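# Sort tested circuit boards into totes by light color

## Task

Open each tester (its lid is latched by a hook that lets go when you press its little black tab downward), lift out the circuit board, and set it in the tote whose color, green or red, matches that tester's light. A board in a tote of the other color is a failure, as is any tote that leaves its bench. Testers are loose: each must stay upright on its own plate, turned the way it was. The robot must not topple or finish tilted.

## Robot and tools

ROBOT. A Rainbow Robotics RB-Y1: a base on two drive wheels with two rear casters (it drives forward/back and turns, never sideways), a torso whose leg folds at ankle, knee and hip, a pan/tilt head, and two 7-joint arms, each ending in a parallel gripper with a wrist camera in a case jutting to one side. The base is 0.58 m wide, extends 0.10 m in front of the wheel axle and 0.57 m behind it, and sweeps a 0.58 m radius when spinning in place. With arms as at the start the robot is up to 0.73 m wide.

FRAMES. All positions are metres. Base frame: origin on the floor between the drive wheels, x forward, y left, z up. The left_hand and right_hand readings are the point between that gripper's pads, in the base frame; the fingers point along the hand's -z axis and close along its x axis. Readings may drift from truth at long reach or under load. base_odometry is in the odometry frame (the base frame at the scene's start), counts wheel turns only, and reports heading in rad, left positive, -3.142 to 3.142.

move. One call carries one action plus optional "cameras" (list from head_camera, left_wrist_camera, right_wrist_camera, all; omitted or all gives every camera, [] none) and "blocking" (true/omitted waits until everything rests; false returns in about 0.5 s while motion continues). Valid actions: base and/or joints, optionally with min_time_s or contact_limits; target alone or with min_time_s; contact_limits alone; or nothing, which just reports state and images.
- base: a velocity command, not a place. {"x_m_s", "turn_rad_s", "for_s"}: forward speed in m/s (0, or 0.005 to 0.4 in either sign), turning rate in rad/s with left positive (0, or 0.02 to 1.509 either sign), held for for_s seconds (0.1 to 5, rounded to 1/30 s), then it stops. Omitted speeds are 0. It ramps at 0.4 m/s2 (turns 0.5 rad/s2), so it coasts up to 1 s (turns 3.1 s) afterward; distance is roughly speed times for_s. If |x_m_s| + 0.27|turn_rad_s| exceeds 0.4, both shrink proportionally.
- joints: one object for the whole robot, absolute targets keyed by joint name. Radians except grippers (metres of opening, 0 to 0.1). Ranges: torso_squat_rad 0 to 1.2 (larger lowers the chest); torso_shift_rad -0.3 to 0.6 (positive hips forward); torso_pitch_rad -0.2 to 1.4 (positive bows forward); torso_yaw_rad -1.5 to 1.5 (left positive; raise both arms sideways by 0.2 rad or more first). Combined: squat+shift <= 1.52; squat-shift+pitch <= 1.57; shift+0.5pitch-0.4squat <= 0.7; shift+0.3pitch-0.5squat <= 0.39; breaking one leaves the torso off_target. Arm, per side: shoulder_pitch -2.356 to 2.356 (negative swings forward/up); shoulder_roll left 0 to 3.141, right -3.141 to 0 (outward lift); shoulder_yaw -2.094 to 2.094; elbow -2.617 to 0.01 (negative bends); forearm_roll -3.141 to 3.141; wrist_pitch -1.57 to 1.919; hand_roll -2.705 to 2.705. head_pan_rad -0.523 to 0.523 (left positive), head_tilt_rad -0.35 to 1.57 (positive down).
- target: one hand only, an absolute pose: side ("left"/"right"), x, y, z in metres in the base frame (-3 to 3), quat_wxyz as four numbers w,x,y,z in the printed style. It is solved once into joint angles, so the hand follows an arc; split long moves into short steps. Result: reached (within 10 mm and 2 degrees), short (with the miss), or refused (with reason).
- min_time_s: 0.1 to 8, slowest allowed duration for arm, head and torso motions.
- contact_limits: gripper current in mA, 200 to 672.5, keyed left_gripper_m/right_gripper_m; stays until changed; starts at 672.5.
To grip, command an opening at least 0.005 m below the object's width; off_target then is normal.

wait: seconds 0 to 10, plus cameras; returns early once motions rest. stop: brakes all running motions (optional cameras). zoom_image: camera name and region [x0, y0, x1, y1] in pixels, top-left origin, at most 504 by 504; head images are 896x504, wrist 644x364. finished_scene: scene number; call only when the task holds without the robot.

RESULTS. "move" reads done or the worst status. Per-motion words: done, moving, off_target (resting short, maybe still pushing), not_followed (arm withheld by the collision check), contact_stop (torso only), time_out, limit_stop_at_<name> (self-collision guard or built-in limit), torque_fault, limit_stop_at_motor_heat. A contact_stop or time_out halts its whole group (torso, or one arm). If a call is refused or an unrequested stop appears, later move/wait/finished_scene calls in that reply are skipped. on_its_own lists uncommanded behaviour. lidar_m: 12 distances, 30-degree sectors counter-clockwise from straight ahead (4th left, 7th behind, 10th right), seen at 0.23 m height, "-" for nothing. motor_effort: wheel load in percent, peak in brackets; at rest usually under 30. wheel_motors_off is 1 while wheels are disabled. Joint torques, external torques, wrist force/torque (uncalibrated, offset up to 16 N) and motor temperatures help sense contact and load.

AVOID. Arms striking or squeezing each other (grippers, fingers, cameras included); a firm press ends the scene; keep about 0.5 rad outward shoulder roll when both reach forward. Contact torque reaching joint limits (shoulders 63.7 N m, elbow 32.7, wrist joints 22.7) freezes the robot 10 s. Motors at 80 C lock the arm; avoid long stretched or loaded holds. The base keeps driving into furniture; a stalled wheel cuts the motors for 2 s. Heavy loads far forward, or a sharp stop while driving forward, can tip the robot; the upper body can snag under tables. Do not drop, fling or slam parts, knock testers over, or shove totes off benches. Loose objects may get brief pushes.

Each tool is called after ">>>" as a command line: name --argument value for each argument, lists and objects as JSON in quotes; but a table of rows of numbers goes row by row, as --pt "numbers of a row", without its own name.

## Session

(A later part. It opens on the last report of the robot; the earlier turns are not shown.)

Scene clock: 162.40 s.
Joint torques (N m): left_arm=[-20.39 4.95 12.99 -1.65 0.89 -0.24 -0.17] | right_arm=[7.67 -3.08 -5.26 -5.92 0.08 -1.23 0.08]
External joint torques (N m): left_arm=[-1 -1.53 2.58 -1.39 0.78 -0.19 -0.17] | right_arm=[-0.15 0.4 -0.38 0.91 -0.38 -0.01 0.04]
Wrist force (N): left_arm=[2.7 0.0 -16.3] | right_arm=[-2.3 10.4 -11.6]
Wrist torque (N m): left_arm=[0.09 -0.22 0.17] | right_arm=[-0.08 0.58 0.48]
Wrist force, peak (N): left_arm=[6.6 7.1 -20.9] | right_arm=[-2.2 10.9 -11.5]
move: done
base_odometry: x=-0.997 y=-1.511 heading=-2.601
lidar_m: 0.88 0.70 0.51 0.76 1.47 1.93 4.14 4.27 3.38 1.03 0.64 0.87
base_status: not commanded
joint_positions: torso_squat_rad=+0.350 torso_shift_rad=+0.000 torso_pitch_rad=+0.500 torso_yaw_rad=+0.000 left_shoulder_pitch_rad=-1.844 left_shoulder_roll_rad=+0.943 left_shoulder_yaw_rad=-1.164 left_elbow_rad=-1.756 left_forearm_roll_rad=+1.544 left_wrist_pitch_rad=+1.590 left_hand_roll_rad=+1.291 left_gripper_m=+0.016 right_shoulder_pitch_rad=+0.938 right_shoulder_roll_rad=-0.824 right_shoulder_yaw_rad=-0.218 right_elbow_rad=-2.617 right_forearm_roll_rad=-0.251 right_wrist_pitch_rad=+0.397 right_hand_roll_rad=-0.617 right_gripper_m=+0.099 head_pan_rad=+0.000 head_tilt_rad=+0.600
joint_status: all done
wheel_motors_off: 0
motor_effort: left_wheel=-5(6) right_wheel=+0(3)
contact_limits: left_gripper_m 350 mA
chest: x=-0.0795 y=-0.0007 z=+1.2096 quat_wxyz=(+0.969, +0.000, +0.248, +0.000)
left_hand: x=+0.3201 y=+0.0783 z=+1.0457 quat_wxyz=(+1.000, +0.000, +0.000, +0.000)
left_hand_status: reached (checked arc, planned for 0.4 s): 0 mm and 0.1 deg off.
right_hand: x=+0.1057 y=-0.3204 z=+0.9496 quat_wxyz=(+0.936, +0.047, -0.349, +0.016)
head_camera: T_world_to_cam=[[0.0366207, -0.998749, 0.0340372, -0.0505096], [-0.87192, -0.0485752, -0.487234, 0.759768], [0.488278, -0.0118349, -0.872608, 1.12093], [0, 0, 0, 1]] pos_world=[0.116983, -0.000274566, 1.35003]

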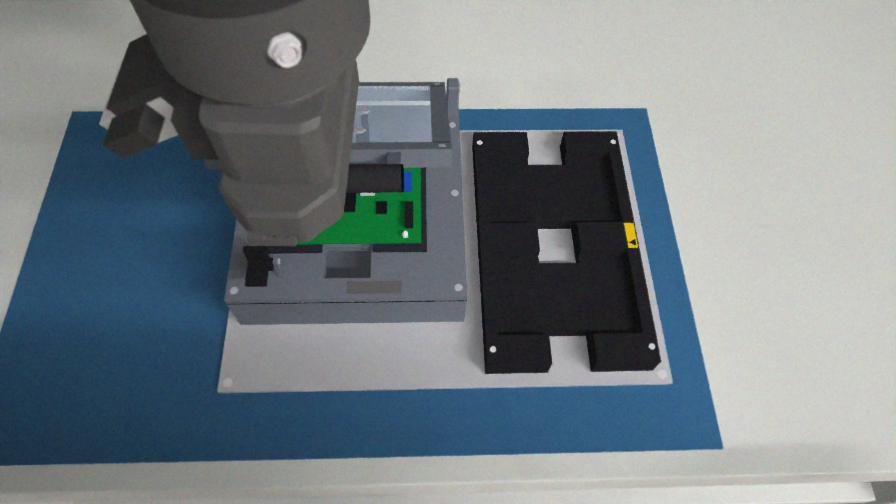

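>>> move --target '{"side":"left","x":0.346,"y":0.078,"z":1.083,"quat_wxyz":[1,0,0,0]}' --cameras '[]'

>>> move --target '{"side":"left","x":0.381,"y":0.078,"z":1.111,"quat_wxyz":[1,0,0,0]}' --cameras '[]'

>>> move --target '{"side":"left","x":0.422,"y":0.078,"z":1.126,"quat_wxyz":[0.9962,0,-0.0872,0]}' --cameras '[]'

>>> move --target '{"side":"left","x":0.464,"y":0.078,"z":1.145,"quat_wxyz":[0.9848,0,-0.1736,0]}' --cameras '[]'

>>> move --target '{"side":"left","x":0.499,"y":0.078,"z":1.142,"quat_wxyz":[0.9763,0,-0.2164,0]}' --cameras '["head_camera","left_wrist_camera"]'

Scene clock: 172.13 s.
Joint torques (N m): left_arm=[-22.32 3.94 13.35 -1.31 2.03 -0.99 -0.26] | right_arm=[7.45 -2.93 -5.24 -5.98 0.06 -1.19 0.06]
External joint torques (N m): left_arm=[-1.91 -2.76 3.04 -1.44 1.96 -0.95 -0.26] | right_arm=[-0.37 0.54 -0.36 0.85 -0.4 0.03 0.02]
Wrist force (N): left_arm=[5.9 7.2 -18.7] | right_arm=[-1.9 10.1 -11.3]
Wrist torque (N m): left_arm=[0.08 -0.25 0.18] | right_arm=[-0.06 0.64 0.48]
Wrist force, peak (N): left_arm=[6.4 3.7 -23.8] | right_arm=[-2.1 10.6 -11.7]
move: done
base_odometry: x=-0.996 y=-1.511 heading=-2.601
lidar_m: 0.88 0.70 0.51 0.76 1.46 1.94 4.14 4.26 3.38 1.04 0.65 0.88
base_status: not commanded
joint_positions: torso_squat_rad=+0.350 torso_shift_rad=+0.000 torso_pitch_rad=+0.500 torso_yaw_rad=+0.000 left_shoulder_pitch_rad=-1.924 left_shoulder_roll_rad=+0.921 left_shoulder_yaw_rad=-1.131 left_elbow_rad=-1.613 left_forearm_roll_rad=+1.599 left_wrist_pitch_rad=+1.661 left_hand_roll_rad=+1.195 left_gripper_m=+0.016 right_shoulder_pitch_rad=+0.938 right_shoulder_roll_rad=-0.824 right_shoulder_yaw_rad=-0.218 right_elbow_rad=-2.617 right_forearm_roll_rad=-0.251 right_wrist_pitch_rad=+0.397 right_hand_roll_rad=-0.617 right_gripper_m=+0.099 head_pan_rad=+0.000 head_tilt_rad=+0.600
joint_status: all done
wheel_motors_off: 0
motor_effort: left_wheel=-3(5) right_wheel=+3(5)
contact_limits: left_gripper_m 350 mA
chest: x=-0.0795 y=-0.0006 z=+1.2096 quat_wxyz=(+0.969, +0.000, +0.248, +0.000)
left_hand: x=+0.3460 y=+0.0787 z=+1.0826 quat_wxyz=(+1.000, +0.000, +0.000, +0.001)
left_hand_status: reached (checked arc, planned for 0.4 s): 1 mm and 0.1 deg off.
right_hand: x=+0.1057 y=-0.3204 z=+0.9496 quat_wxyz=(+0.936, +0.047, -0.349, +0.016)

Scene clock: 173.27 s.
Joint torques (N m): left_arm=[-25.07 4.76 12.76 -0.37 1.41 -0.4 0.07] | right_arm=[7.47 -2.76 -5.03 -6 0.01 -1.16 0.12]
External joint torques (N m): left_arm=[-3.28 -2.24 2.93 -0.54 1.38 -0.34 0.07] | right_arm=[-0.35 0.71 -0.15 0.83 -0.45 0.06 0.08]
Wrist force (N): left_arm=[3.6 4.2 -22.6] | right_arm=[-2.2 10.0 -11.4]
Wrist torque (N m): left_arm=[-0.04 -0.39 -0.02] | right_arm=[-0.04 0.60 0.47]
Wrist force, peak (N): left_arm=[3.4 3.7 -25.1] | right_arm=[-1.9 10.6 -11.7]
move: done
base_odometry: x=-0.996 y=-1.511 heading=-2.601
lidar_m: 0.88 0.69 0.51 0.76 1.47 1.94 4.14 4.26 3.39 1.03 0.65 0.87
base_status: not commanded
joint_positions: torso_squat_rad=+0.350 torso_shift_rad=+0.000 torso_pitch_rad=+0.500 torso_yaw_rad=+0.000 left_shoulder_pitch_rad=-2.001 left_shoulder_roll_rad=+0.862 left_shoulder_yaw_rad=-1.122 left_elbow_rad=-1.389 left_forearm_roll_rad=+1.612 left_wrist_pitch_rad=+1.716 left_hand_roll_rad=+1.054 left_gripper_m=+0.015 right_shoulder_pitch_rad=+0.938 right_shoulder_roll_rad=-0.824 right_shoulder_yaw_rad=-0.218 right_elbow_rad=-2.617 right_forearm_roll_rad=-0.251 right_wrist_pitch_rad=+0.397 right_hand_roll_rad=-0.617 right_gripper_m=+0.099 head_pan_rad=+0.000 head_tilt_rad=+0.600
joint_status: all done
wheel_motors_off: 0
motor_effort: left_wheel=-2(4) right_wheel=+3(8)
contact_limits: left_gripper_m 350 mA
chest: x=-0.0794 y=-0.0006 z=+1.2096 quat_wxyz=(+0.969, +0.000, +0.248, +0.000)
left_hand: x=+0.3807 y=+0.0786 z=+1.1104 quat_wxyz=(+1.000, +0.000, +0.000, +0.001)
left_hand_status: reached (checked arc, planned for 0.5 s): 1 mm and 0.1 deg off.
right_hand: x=+0.1057 y=-0.3204 z=+0.9496 quat_wxyz=(+0.936, +0.047, -0.349, +0.016)

Scene clock: 173.93 s.
Joint torques (N m): left_arm=[-22.13 4.42 10.28 0.78 0 -2.6 -0.16] | right_arm=[7.51 -3.03 -4.95 -5.89 0.07 -1.2 0.09]
External joint torques (N m): left_arm=[0.03 -2.66 0.43 0.42 0.26 -2.37 -0.15] | right_arm=[-0.3 0.45 -0.06 0.95 -0.39 0.02 0.05]
Wrist force (N): left_arm=[-5.5 8.2 -8.6] | right_arm=[-2.3 10.4 -11.3]
Wrist torque (N m): left_arm=[-0.05 -0.21 -0.29] | right_arm=[-0.09 0.58 0.47]
Wrist force, peak (N): left_arm=[-0.1 3.7 -22.7] | right_arm=[-1.4 10.9 -11.6]
move: done
base_odometry: x=-0.996 y=-1.511 heading=-2.601
lidar_m: 0.88 0.69 0.51 0.76 1.47 1.93 4.14 4.26 3.38 1.04 0.65 0.88
base_status: not commanded
joint_positions: torso_squat_rad=+0.350 torso_shift_rad=+0.000 torso_pitch_rad=+0.500 torso_yaw_rad=+0.000 left_shoulder_pitch_rad=-2.036 left_shoulder_roll_rad=+0.864 left_shoulder_yaw_rad=-1.134 left_elbow_rad=-1.368 left_forearm_roll_rad=+1.487 left_wrist_pitch_rad=+1.639 left_hand_roll_rad=+1.027 left_gripper_m=+0.015 right_shoulder_pitch_rad=+0.938 right_shoulder_roll_rad=-0.824 right_shoulder_yaw_rad=-0.218 right_elbow_rad=-2.617 right_forearm_roll_rad=-0.251 right_wrist_pitch_rad=+0.397 right_hand_roll_rad=-0.617 right_gripper_m=+0.099 head_pan_rad=+0.000 head_tilt_rad=+0.600
joint_status: all done
wheel_motors_off: 0
motor_effort: left_wheel=+1(3) right_wheel=+3(4)
contact_limits: left_gripper_m 350 mA
chest: x=-0.0799 y=-0.0006 z=+1.2097 quat_wxyz=(+0.969, +0.000, +0.247, +0.000)
left_hand: x=+0.4215 y=+0.0786 z=+1.1264 quat_wxyz=(+0.996, +0.000, -0.087, +0.000)
left_hand_status: reached (checked arc, planned for 0.3 s): 1 mm and 0.1 deg off.
right_hand: x=+0.1055 y=-0.3203 z=+0.9499 quat_wxyz=(+0.936, +0.047, -0.349, +0.016)

Scene clock: 174.60 s.
Joint torques (N m): left_arm=[-29.67 7.85 14.06 1.41 -1.3 -1.69 0.19] | right_arm=[7.49 -2.93 -5 -5.95 0.08 -1.22 0.03]
External joint torques (N m): left_arm=[-7.05 0.66 4.23 0.95 -0.77 -1.28 0.21] | right_arm=[-0.34 0.54 -0.11 0.89 -0.38 0 -0.01]
Wrist force (N): left_arm=[-11.1 1.7 -26.1] | right_arm=[-2.4 10.4 -11.3]
Wrist torque (N m): left_arm=[-0.14 -0.45 -0.48] | right_arm=[-0.09 0.57 0.47]
Wrist force, peak (N): left_arm=[-10.7 3.3 -28.9] | right_arm=[-1.9 10.5 -11.8]
move: done
base_odometry: x=-0.996 y=-1.511 heading=-2.601
lidar_m: 0.88 0.69 0.50 0.76 1.47 1.93 4.14 4.26 3.38 1.04 0.65 0.87
base_status: not commanded
joint_positions: torso_squat_rad=+0.350 torso_shift_rad=+0.000 torso_pitch_rad=+0.501 torso_yaw_rad=+0.000 left_shoulder_pitch_rad=-2.063 left_shoulder_roll_rad=+0.858 left_shoulder_yaw_rad=-1.150 left_elbow_rad=-1.334 left_forearm_roll_rad=+1.360 left_wrist_pitch_rad=+1.548 left_hand_roll_rad=+1.003 left_gripper_m=+0.015 right_shoulder_pitch_rad=+0.938 right_shoulder_roll_rad=-0.824 right_shoulder_yaw_rad=-0.218 right_elbow_rad=-2.617 right_forearm_roll_rad=-0.251 right_wrist_pitch_rad=+0.397 right_hand_roll_rad=-0.617 right_gripper_m=+0.099 head_pan_rad=+0.000 head_tilt_rad=+0.600
joint_status: all done
wheel_motors_off: 0
motor_effort: left_wheel=-2(3) right_wheel=+3(4)
contact_limits: left_gripper_m 350 mA
chest: x=-0.0794 y=-0.0006 z=+1.2095 quat_wxyz=(+0.969, +0.000, +0.248, +0.000)
left_hand: x=+0.4639 y=+0.0785 z=+1.1431 quat_wxyz=(+0.985, +0.001, -0.172, +0.000)
left_hand_status: reached (checked arc, planned for 0.3 s): 2 mm and 0.2 deg off.
right_hand: x=+0.1057 y=-0.3203 z=+0.9496 quat_wxyz=(+0.936, +0.047, -0.348, +0.016)

Scene clock: 175.43 s.
Joint torques (N m): left_arm=[-28.86 7.39 13.25 0.76 -1.02 -1.39 0.26] | right_arm=[7.55 -2.98 -5.37 -5.82 0.03 -1.22 0.03]
External joint torques (N m): left_arm=[-5.45 -0.04 3.7 0.46 -0.38 -0.85 0.28] | right_arm=[-0.27 0.49 -0.48 1.02 -0.43 0 0]
Wrist force (N): left_arm=[-7.2 1.6 -19.2] | right_arm=[-2.0 10.4 -11.6]
Wrist torque (N m): left_arm=[-0.21 -0.39 -0.48] | right_arm=[-0.08 0.61 0.47]
Wrist force, peak (N): left_arm=[-15.1 1.5 -28.7] | right_arm=[-2.2 10.7 -11.6]
move: done
base_odometry: x=-0.996 y=-1.511 heading=-2.601
lidar_m: 0.88 0.69 0.51 0.76 1.47 1.94 4.14 4.27 3.39 1.03 0.64 0.87
base_status: not commanded
joint_positions: torso_squat_rad=+0.350 torso_shift_rad=+0.000 torso_pitch_rad=+0.501 torso_yaw_rad=+0.000 left_shoulder_pitch_rad=-2.060 left_shoulder_roll_rad=+0.820 left_shoulder_yaw_rad=-1.168 left_elbow_rad=-1.237 left_forearm_roll_rad=+1.278 left_wrist_pitch_rad=+1.459 left_hand_roll_rad=+0.954 left_gripper_m=+0.015 right_shoulder_pitch_rad=+0.938 right_shoulder_roll_rad=-0.824 right_shoulder_yaw_rad=-0.218 right_elbow_rad=-2.617 right_forearm_roll_rad=-0.251 right_wrist_pitch_rad=+0.397 right_hand_roll_rad=-0.617 right_gripper_m=+0.099 head_pan_rad=+0.000 head_tilt_rad=+0.600
joint_status: all done
wheel_motors_off: 0
motor_effort: left_wheel=-2(3) right_wheel=+3(4)
contact_limits: left_gripper_m 350 mA
chest: x=-0.0794 y=-0.0006 z=+1.2095 quat_wxyz=(+0.969, +0.000, +0.248, +0.000)
left_hand: x=+0.4985 y=+0.0785 z=+1.1409 quat_wxyz=(+0.976, +0.001, -0.216, +0.000)
left_hand_status: reached (checked arc, planned for 0.4 s): 1 mm and 0.1 deg off.
right_hand: x=+0.1057 y=-0.3204 z=+0.9496 quat_wxyz=(+0.936, +0.047, -0.348, +0.016)
head_camera: T_world_to_cam=[[0.036668, -0.998743, 0.0341648, -0.0506945], [-0.872027, -0.048676, -0.487032, 0.759682], [0.488083, -0.0119341, -0.872716, 1.121], [0, 0, 0, 1]] pos_world=[0.117183, -0.000274363, 1.35003]
left_wrist_camera: T_world_to_cam=[[0.911993, 0.0153319, 0.40992, -0.924907], [-0.187684, -0.872974, 0.450213, -0.31729], [0.364752, -0.487526, -0.793268, 0.830456], [0, 0, 0, 1]] pos_world=[0.481048, 0.142064, 1.18076]

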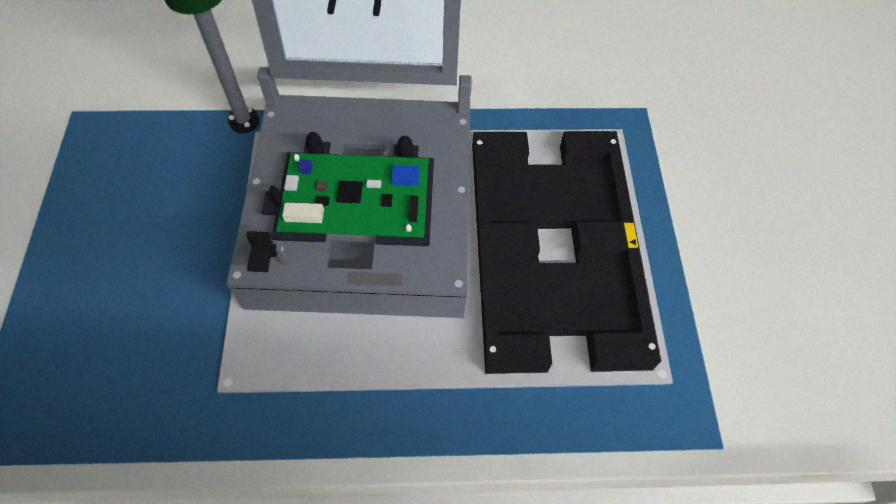

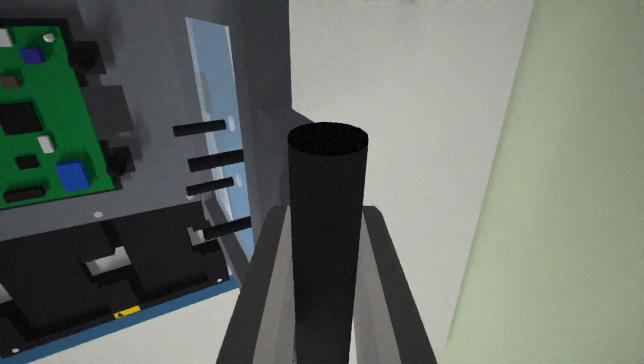

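>>> move --joints '{"left_gripper_m": 0.04}' --cameras '[]'

>>> move --target '{"side":"left","x":0.463,"y":0.078,"z":1.225,"quat_wxyz":[0.9763,0,-0.2164,0]}' --cameras '[]'

>>> move --target '{"side":"left","x":0.3,"y":0.078,"z":1.18,"quat_wxyz":[1,0,0,0]}' --cameras '[]'

>>> move --joints '{"left_gripper_m": 0.097}' --cameras '[]'

>>> move --target '{"side":"left","x":0.35,"y":0.072,"z":1.05,"quat_wxyz":[1,0,0,0]}' --cameras '["left_wrist_camera","head_camera"]'

Scene clock: 188.23 s.
Joint torques (N m): left_arm=[-22.98 7.43 10.75 0.88 -0.6 -0.86 0.28] | right_arm=[7.33 -2.79 -5.18 -5.81 -0.03 -1.24 0.05]
External joint torques (N m): left_arm=[0.42 0 1.2 0.57 0.05 -0.32 0.31] | right_arm=[-0.48 0.68 -0.29 1.03 -0.49 -0.01 0.01]
Wrist force (N): left_arm=[-4.1 0.5 -8.6] | right_arm=[-2.0 10.4 -11.5]
Wrist torque (N m): left_arm=[-0.11 -0.54 -0.21] | right_arm=[-0.10 0.63 0.47]
Wrist force, peak (N): left_arm=[-8.8 2.8 -20.7] | right_arm=[-2.0 10.7 -11.5]
move: done
base_odometry: x=-0.996 y=-1.511 heading=-2.601
lidar_m: 0.88 0.70 0.51 0.76 1.46 1.93 4.14 4.26 3.38 1.04 0.65 0.87
base_status: not commanded
joint_positions: torso_squat_rad=+0.350 torso_shift_rad=+0.000 torso_pitch_rad=+0.500 torso_yaw_rad=+0.000 left_shoulder_pitch_rad=-2.062 left_shoulder_roll_rad=+0.820 left_shoulder_yaw_rad=-1.167 left_elbow_rad=-1.237 left_forearm_roll_rad=+1.278 left_wrist_pitch_rad=+1.459 left_hand_roll_rad=+0.954 left_gripper_m=+0.040 right_shoulder_pitch_rad=+0.938 right_shoulder_roll_rad=-0.824 right_shoulder_yaw_rad=-0.218 right_elbow_rad=-2.617 right_forearm_roll_rad=-0.251 right_wrist_pitch_rad=+0.397 right_hand_roll_rad=-0.617 right_gripper_m=+0.099 head_pan_rad=+0.000 head_tilt_rad=+0.600
joint_status: all done
wheel_motors_off: 0
motor_effort: left_wheel=-3(4) right_wheel=+3(5)
contact_limits: left_gripper_m 350 mA
chest: x=-0.0797 y=-0.0006 z=+1.2096 quat_wxyz=(+0.969, +0.000, +0.247, +0.000)
left_hand: x=+0.4985 y=+0.0780 z=+1.1422 quat_wxyz=(+0.976, +0.000, -0.217, +0.000)
right_hand: x=+0.1056 y=-0.3204 z=+0.9497 quat_wxyz=(+0.936, +0.047, -0.349, +0.016)

Scene clock: 189.33 s.
Joint torques (N m): left_arm=[-19.73 6.56 8.61 0.81 -0.53 -0.73 0.3] | right_arm=[7.4 -2.96 -5.26 -5.95 0.11 -1.27 0]
External joint torques (N m): left_arm=[2.21 -0.18 -0.8 -0.2 0.14 -0.23 0.32] | right_arm=[-0.41 0.51 -0.38 0.89 -0.35 -0.04 -0.04]
Wrist force (N): left_arm=[-4.6 0.4 -8.8] | right_arm=[-2.2 10.7 -11.5]
Wrist torque (N m): left_arm=[-0.12 -0.57 -0.18] | right_arm=[-0.12 0.60 0.46]
Wrist force, peak (N): left_arm=[-4.4 0.6 -10.4] | right_arm=[-2.1 10.7 -11.7]
move: done
base_odometry: x=-0.996 y=-1.511 heading=-2.601
lidar_m: 0.88 0.70 0.51 0.76 1.46 1.94 4.14 4.26 3.39 1.04 0.65 0.87
base_status: not commanded
joint_positions: torso_squat_rad=+0.350 torso_shift_rad=+0.000 torso_pitch_rad=+0.500 torso_yaw_rad=+0.000 left_shoulder_pitch_rad=-2.201 left_shoulder_roll_rad=+0.888 left_shoulder_yaw_rad=-1.102 left_elbow_rad=-1.328 left_forearm_roll_rad=+1.374 left_wrist_pitch_rad=+1.640 left_hand_roll_rad=+0.992 left_gripper_m=+0.040 right_shoulder_pitch_rad=+0.938 right_shoulder_roll_rad=-0.824 right_shoulder_yaw_rad=-0.218 right_elbow_rad=-2.617 right_forearm_roll_rad=-0.251 right_wrist_pitch_rad=+0.397 right_hand_roll_rad=-0.617 right_gripper_m=+0.099 head_pan_rad=+0.000 head_tilt_rad=+0.600
joint_status: all done
wheel_motors_off: 0
motor_effort: left_wheel=-2(5) right_wheel=+4(5)
contact_limits: left_gripper_m 350 mA
chest: x=-0.0797 y=-0.0007 z=+1.2096 quat_wxyz=(+0.969, +0.000, +0.247, +0.000)
left_hand: x=+0.4630 y=+0.0779 z=+1.2253 quat_wxyz=(+0.976, +0.000, -0.217, +0.000)
left_hand_status: reached (checked arc, planned for 0.4 s): 0 mm and 0.0 deg off.
right_hand: x=+0.1056 y=-0.3204 z=+0.9497 quat_wxyz=(+0.936, +0.047, -0.349, +0.016)

Scene clock: 190.50 s.
Joint torques (N m): left_arm=[-16.79 6.53 10.79 1.71 0.14 -0.12 -0.24] | right_arm=[7.35 -2.8 -5.09 -5.99 0 -1.26 0.04]
External joint torques (N m): left_arm=[1.85 0.66 1.03 -0.02 0.09 -0.08 -0.24] | right_arm=[-0.46 0.68 -0.21 0.85 -0.46 -0.03 0]
Wrist force (N): left_arm=[-1.9 0.4 -9.5] | right_arm=[-2.1 10.4 -11.3]
Wrist torque (N m): left_arm=[-0.11 -0.46 -0.23] | right_arm=[-0.10 0.62 0.47]
Wrist force, peak (N): left_arm=[-3.5 1.2 -9.3] | right_arm=[-1.7 10.6 -11.8]
move: done
base_odometry: x=-0.996 y=-1.511 heading=-2.601
lidar_m: 0.88 0.70 0.51 0.75 1.47 1.94 4.14 4.27 3.38 1.04 0.65 0.87
base_status: not commanded
joint_positions: torso_squat_rad=+0.350 torso_shift_rad=+0.000 torso_pitch_rad=+0.500 torso_yaw_rad=+0.000 left_shoulder_pitch_rad=-2.110 left_shoulder_roll_rad=+1.000 left_shoulder_yaw_rad=-1.048 left_elbow_rad=-1.731 left_forearm_roll_rad=+1.817 left_wrist_pitch_rad=+1.817 left_hand_roll_rad=+1.334 left_gripper_m=+0.040 right_shoulder_pitch_rad=+0.938 right_shoulder_roll_rad=-0.824 right_shoulder_yaw_rad=-0.218 right_elbow_rad=-2.617 right_forearm_roll_rad=-0.251 right_wrist_pitch_rad=+0.397 right_hand_roll_rad=-0.617 right_gripper_m=+0.099 head_pan_rad=+0.000 head_tilt_rad=+0.600
joint_status: all done
wheel_motors_off: 0
motor_effort: left_wheel=-3(4) right_wheel=+3(5)
contact_limits: left_gripper_m 350 mA
chest: x=-0.0797 y=-0.0007 z=+1.2096 quat_wxyz=(+0.969, +0.000, +0.247, +0.000)
left_hand: x=+0.2997 y=+0.0779 z=+1.1800 quat_wxyz=(+1.000, +0.001, +0.002, -0.001)
left_hand_status: reached (checked arc, planned for 0.7 s): 0 mm and 0.3 deg off.
right_hand: x=+0.1056 y=-0.3204 z=+0.9497 quat_wxyz=(+0.936, +0.047, -0.349, +0.016)

Scene clock: 191.67 s.
Joint torques (N m): left_arm=[-16.72 6.37 10.9 1.62 0.04 -0.11 -0.29] | right_arm=[7.62 -3.02 -5.36 -5.97 0.06 -1.28 0.13]
External joint torques (N m): left_arm=[1.92 0.51 1.15 -0.12 -0.01 -0.07 -0.29] | right_arm=[-0.19 0.45 -0.47 0.87 -0.4 -0.06 0.09]
Wrist force (N): left_arm=[-1.7 0.3 -9.2] | right_arm=[-2.3 10.4 -11.5]
Wrist torque (N m): left_arm=[-0.09 -0.42 -0.23] | right_arm=[-0.08 0.59 0.48]
Wrist force, peak (N): left_arm=[-1.7 0.7 -9.8] | right_arm=[-2.3 10.5 -11.8]
move: done
base_odometry: x=-0.996 y=-1.511 heading=-2.601
lidar_m: 0.88 0.70 0.51 0.75 1.47 1.93 4.14 4.26 3.38 1.04 0.65 0.87
base_status: not commanded
joint_positions: torso_squat_rad=+0.350 torso_shift_rad=+0.000 torso_pitch_rad=+0.500 torso_yaw_rad=+0.000 left_shoulder_pitch_rad=-2.110 left_shoulder_roll_rad=+1.000 left_shoulder_yaw_rad=-1.048 left_elbow_rad=-1.731 left_forearm_roll_rad=+1.817 left_wrist_pitch_rad=+1.817 left_hand_roll_rad=+1.334 left_gripper_m=+0.097 right_shoulder_pitch_rad=+0.938 right_shoulder_roll_rad=-0.824 right_shoulder_yaw_rad=-0.218 right_elbow_rad=-2.617 right_forearm_roll_rad=-0.251 right_wrist_pitch_rad=+0.397 right_hand_roll_rad=-0.617 right_gripper_m=+0.099 head_pan_rad=+0.000 head_tilt_rad=+0.600
joint_status: all done
wheel_motors_off: 0
motor_effort: left_wheel=-3(4) right_wheel=+3(5)
contact_limits: left_gripper_m 350 mA
chest: x=-0.0797 y=-0.0007 z=+1.2096 quat_wxyz=(+0.969, +0.000, +0.247, +0.000)
left_hand: x=+0.2997 y=+0.0779 z=+1.1800 quat_wxyz=(+1.000, +0.001, +0.002, -0.001)
right_hand: x=+0.1056 y=-0.3204 z=+0.9497 quat_wxyz=(+0.936, +0.047, -0.349, +0.016)

Scene clock: 192.57 s.
Joint torques (N m): left_arm=[-20.23 5.99 11.25 0.49 0.43 0.11 0.27] | right_arm=[7.36 -2.92 -4.98 -5.93 0.09 -1.31 -0.03]
External joint torques (N m): left_arm=[0.46 -0.75 0.91 0.6 0.39 0.16 0.27] | right_arm=[-0.46 0.56 -0.09 0.9 -0.37 -0.09 -0.06]
Wrist force (N): left_arm=[-1.9 0.6 -9.0] | right_arm=[-2.0 10.2 -11.4]
Wrist torque (N m): left_arm=[-0.12 -0.44 -0.22] | right_arm=[-0.07 0.61 0.49]
Wrist force, peak (N): left_arm=[-1.3 0.1 -10.8] | right_arm=[-1.9 10.4 -11.7]
move: done
base_odometry: x=-0.996 y=-1.511 heading=-2.601
lidar_m: 0.88 0.70 0.51 0.76 1.47 1.93 4.14 4.26 3.38 1.04 0.65 0.86
base_status: not commanded
joint_positions: torso_squat_rad=+0.350 torso_shift_rad=+0.000 torso_pitch_rad=+0.500 torso_yaw_rad=+0.000 left_shoulder_pitch_rad=-1.895 left_shoulder_roll_rad=+0.887 left_shoulder_yaw_rad=-1.194 left_elbow_rad=-1.584 left_forearm_roll_rad=+1.561 left_wrist_pitch_rad=+1.583 left_hand_roll_rad=+1.186 left_gripper_m=+0.097 right_shoulder_pitch_rad=+0.938 right_shoulder_roll_rad=-0.824 right_shoulder_yaw_rad=-0.218 right_elbow_rad=-2.617 right_forearm_roll_rad=-0.251 right_wrist_pitch_rad=+0.397 right_hand_roll_rad=-0.617 right_gripper_m=+0.099 head_pan_rad=+0.000 head_tilt_rad=+0.600
joint_status: all done
wheel_motors_off: 0
motor_effort: left_wheel=-2(4) right_wheel=+4(6)
contact_limits: left_gripper_m 350 mA
chest: x=-0.0797 y=-0.0007 z=+1.2096 quat_wxyz=(+0.969, +0.000, +0.247, +0.000)
left_hand: x=+0.3500 y=+0.0721 z=+1.0499 quat_wxyz=(+1.000, +0.000, +0.000, +0.000)
left_hand_status: reached (checked arc, planned for 0.5 s): 0 mm and 0.0 deg off.
right_hand: x=+0.1056 y=-0.3204 z=+0.9497 quat_wxyz=(+0.936, +0.047, -0.349, +0.016)
pictures: head_camera, left_wrist_camera
head_camera: T_world_to_cam=[[0.0366086, -0.998749, 0.0340506, -0.0505223], [-0.871745, -0.0485753, -0.487547, 0.760045], [0.488591, -0.011835, -0.872433, 1.12084], [0, 0, 0, 1]] pos_world=[0.116783, -0.000274566, 1.35013]
left_wrist_camera: T_world_to_cam=[[0.999804, 0.0154623, -0.0123729, -0.339358], [0.019536, -0.872406, 0.488392, -0.4224], [-0.00324258, -0.488538, -0.872537, 1.02144], [0, 0, 0, 1]] pos_world=[0.350855, 0.135756, 1.09334]

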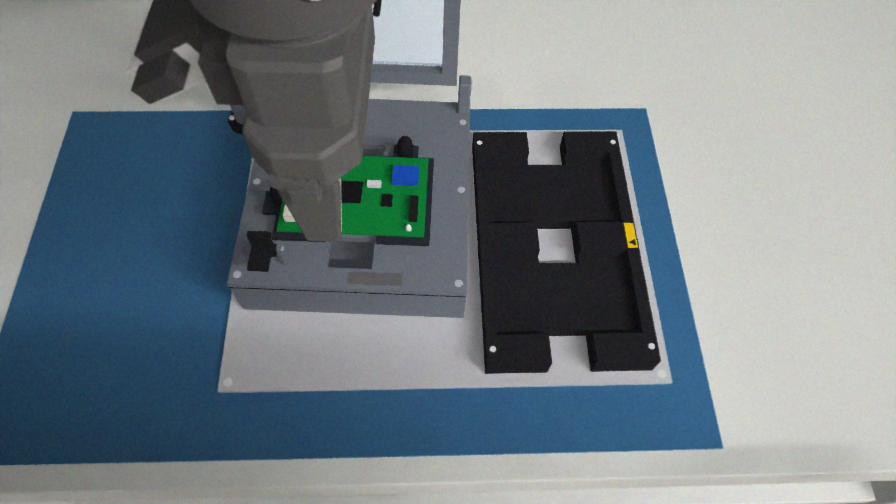

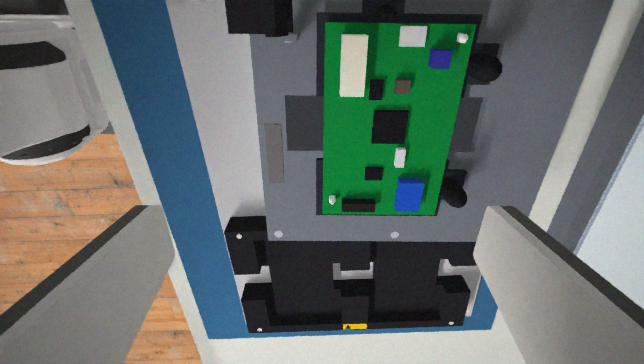

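>>> move --target '{"side":"left","x":0.387,"y":0.074,"z":0.965,"quat_wxyz":[1,0,0,0]}' --cameras '["left_wrist_camera"]'

Scene clock: 196.77 s.
Joint torques (N m): left_arm=[-21.1 6.14 9.73 -0.15 0.38 -0.1 0.21] | right_arm=[7.44 -3.09 -5.15 -5.97 0.04 -1.26 0.05]
External joint torques (N m): left_arm=[0.98 -0.89 0.15 0.73 0.35 -0.05 0.21] | right_arm=[-0.38 0.38 -0.26 0.87 -0.42 -0.03 0.01]
Wrist force (N): left_arm=[-1.7 0.3 -8.9] | right_arm=[-1.9 10.4 -11.5]
Wrist torque (N m): left_arm=[-0.10 -0.39 -0.19] | right_arm=[-0.09 0.62 0.47]
Wrist force, peak (N): left_arm=[-1.7 0.5 -10.8] | right_arm=[-1.9 10.7 -11.7]
move: done
base_odometry: x=-0.996 y=-1.511 heading=-2.601
lidar_m: 0.88 0.70 0.51 0.76 1.46 1.94 4.14 4.25 3.38 1.03 0.65 0.87
base_status: not commanded
joint_positions: torso_squat_rad=+0.350 torso_shift_rad=+0.000 torso_pitch_rad=+0.500 torso_yaw_rad=+0.000 left_shoulder_pitch_rad=-1.785 left_shoulder_roll_rad=+0.753 left_shoulder_yaw_rad=-1.268 left_elbow_rad=-1.312 left_forearm_roll_rad=+1.449 left_wrist_pitch_rad=+1.430 left_hand_roll_rad=+1.018 left_gripper_m=+0.097 right_shoulder_pitch_rad=+0.938 right_shoulder_roll_rad=-0.824 right_shoulder_yaw_rad=-0.218 right_elbow_rad=-2.617 right_forearm_roll_rad=-0.251 right_wrist_pitch_rad=+0.397 right_hand_roll_rad=-0.617 right_gripper_m=+0.099 head_pan_rad=+0.000 head_tilt_rad=+0.600
joint_status: all done
wheel_motors_off: 0
motor_effort: left_wheel=-2(4) right_wheel=+4(5)
contact_limits: left_gripper_m 350 mA
chest: x=-0.0797 y=-0.0007 z=+1.2096 quat_wxyz=(+0.969, +0.000, +0.247, +0.000)
left_hand: x=+0.3868 y=+0.0741 z=+0.9651 quat_wxyz=(+1.000, +0.000, -0.001, +0.000)
left_hand_status: reached (checked arc, planned for 0.6 s): 0 mm and 0.1 deg off.
right_hand: x=+0.1056 y=-0.3204 z=+0.9497 quat_wxyz=(+0.936, +0.047, -0.349, +0.016)
left_wrist_camera: T_world_to_cam=[[0.999815, 0.0156816, -0.0111353, -0.378522], [0.0191238, -0.872183, 0.488805, -0.380249], [-0.00204677, -0.488928, -0.872322, 0.94792], [0, 0, 0, 1]] pos_world=[0.387664, 0.137753, 1.00854]

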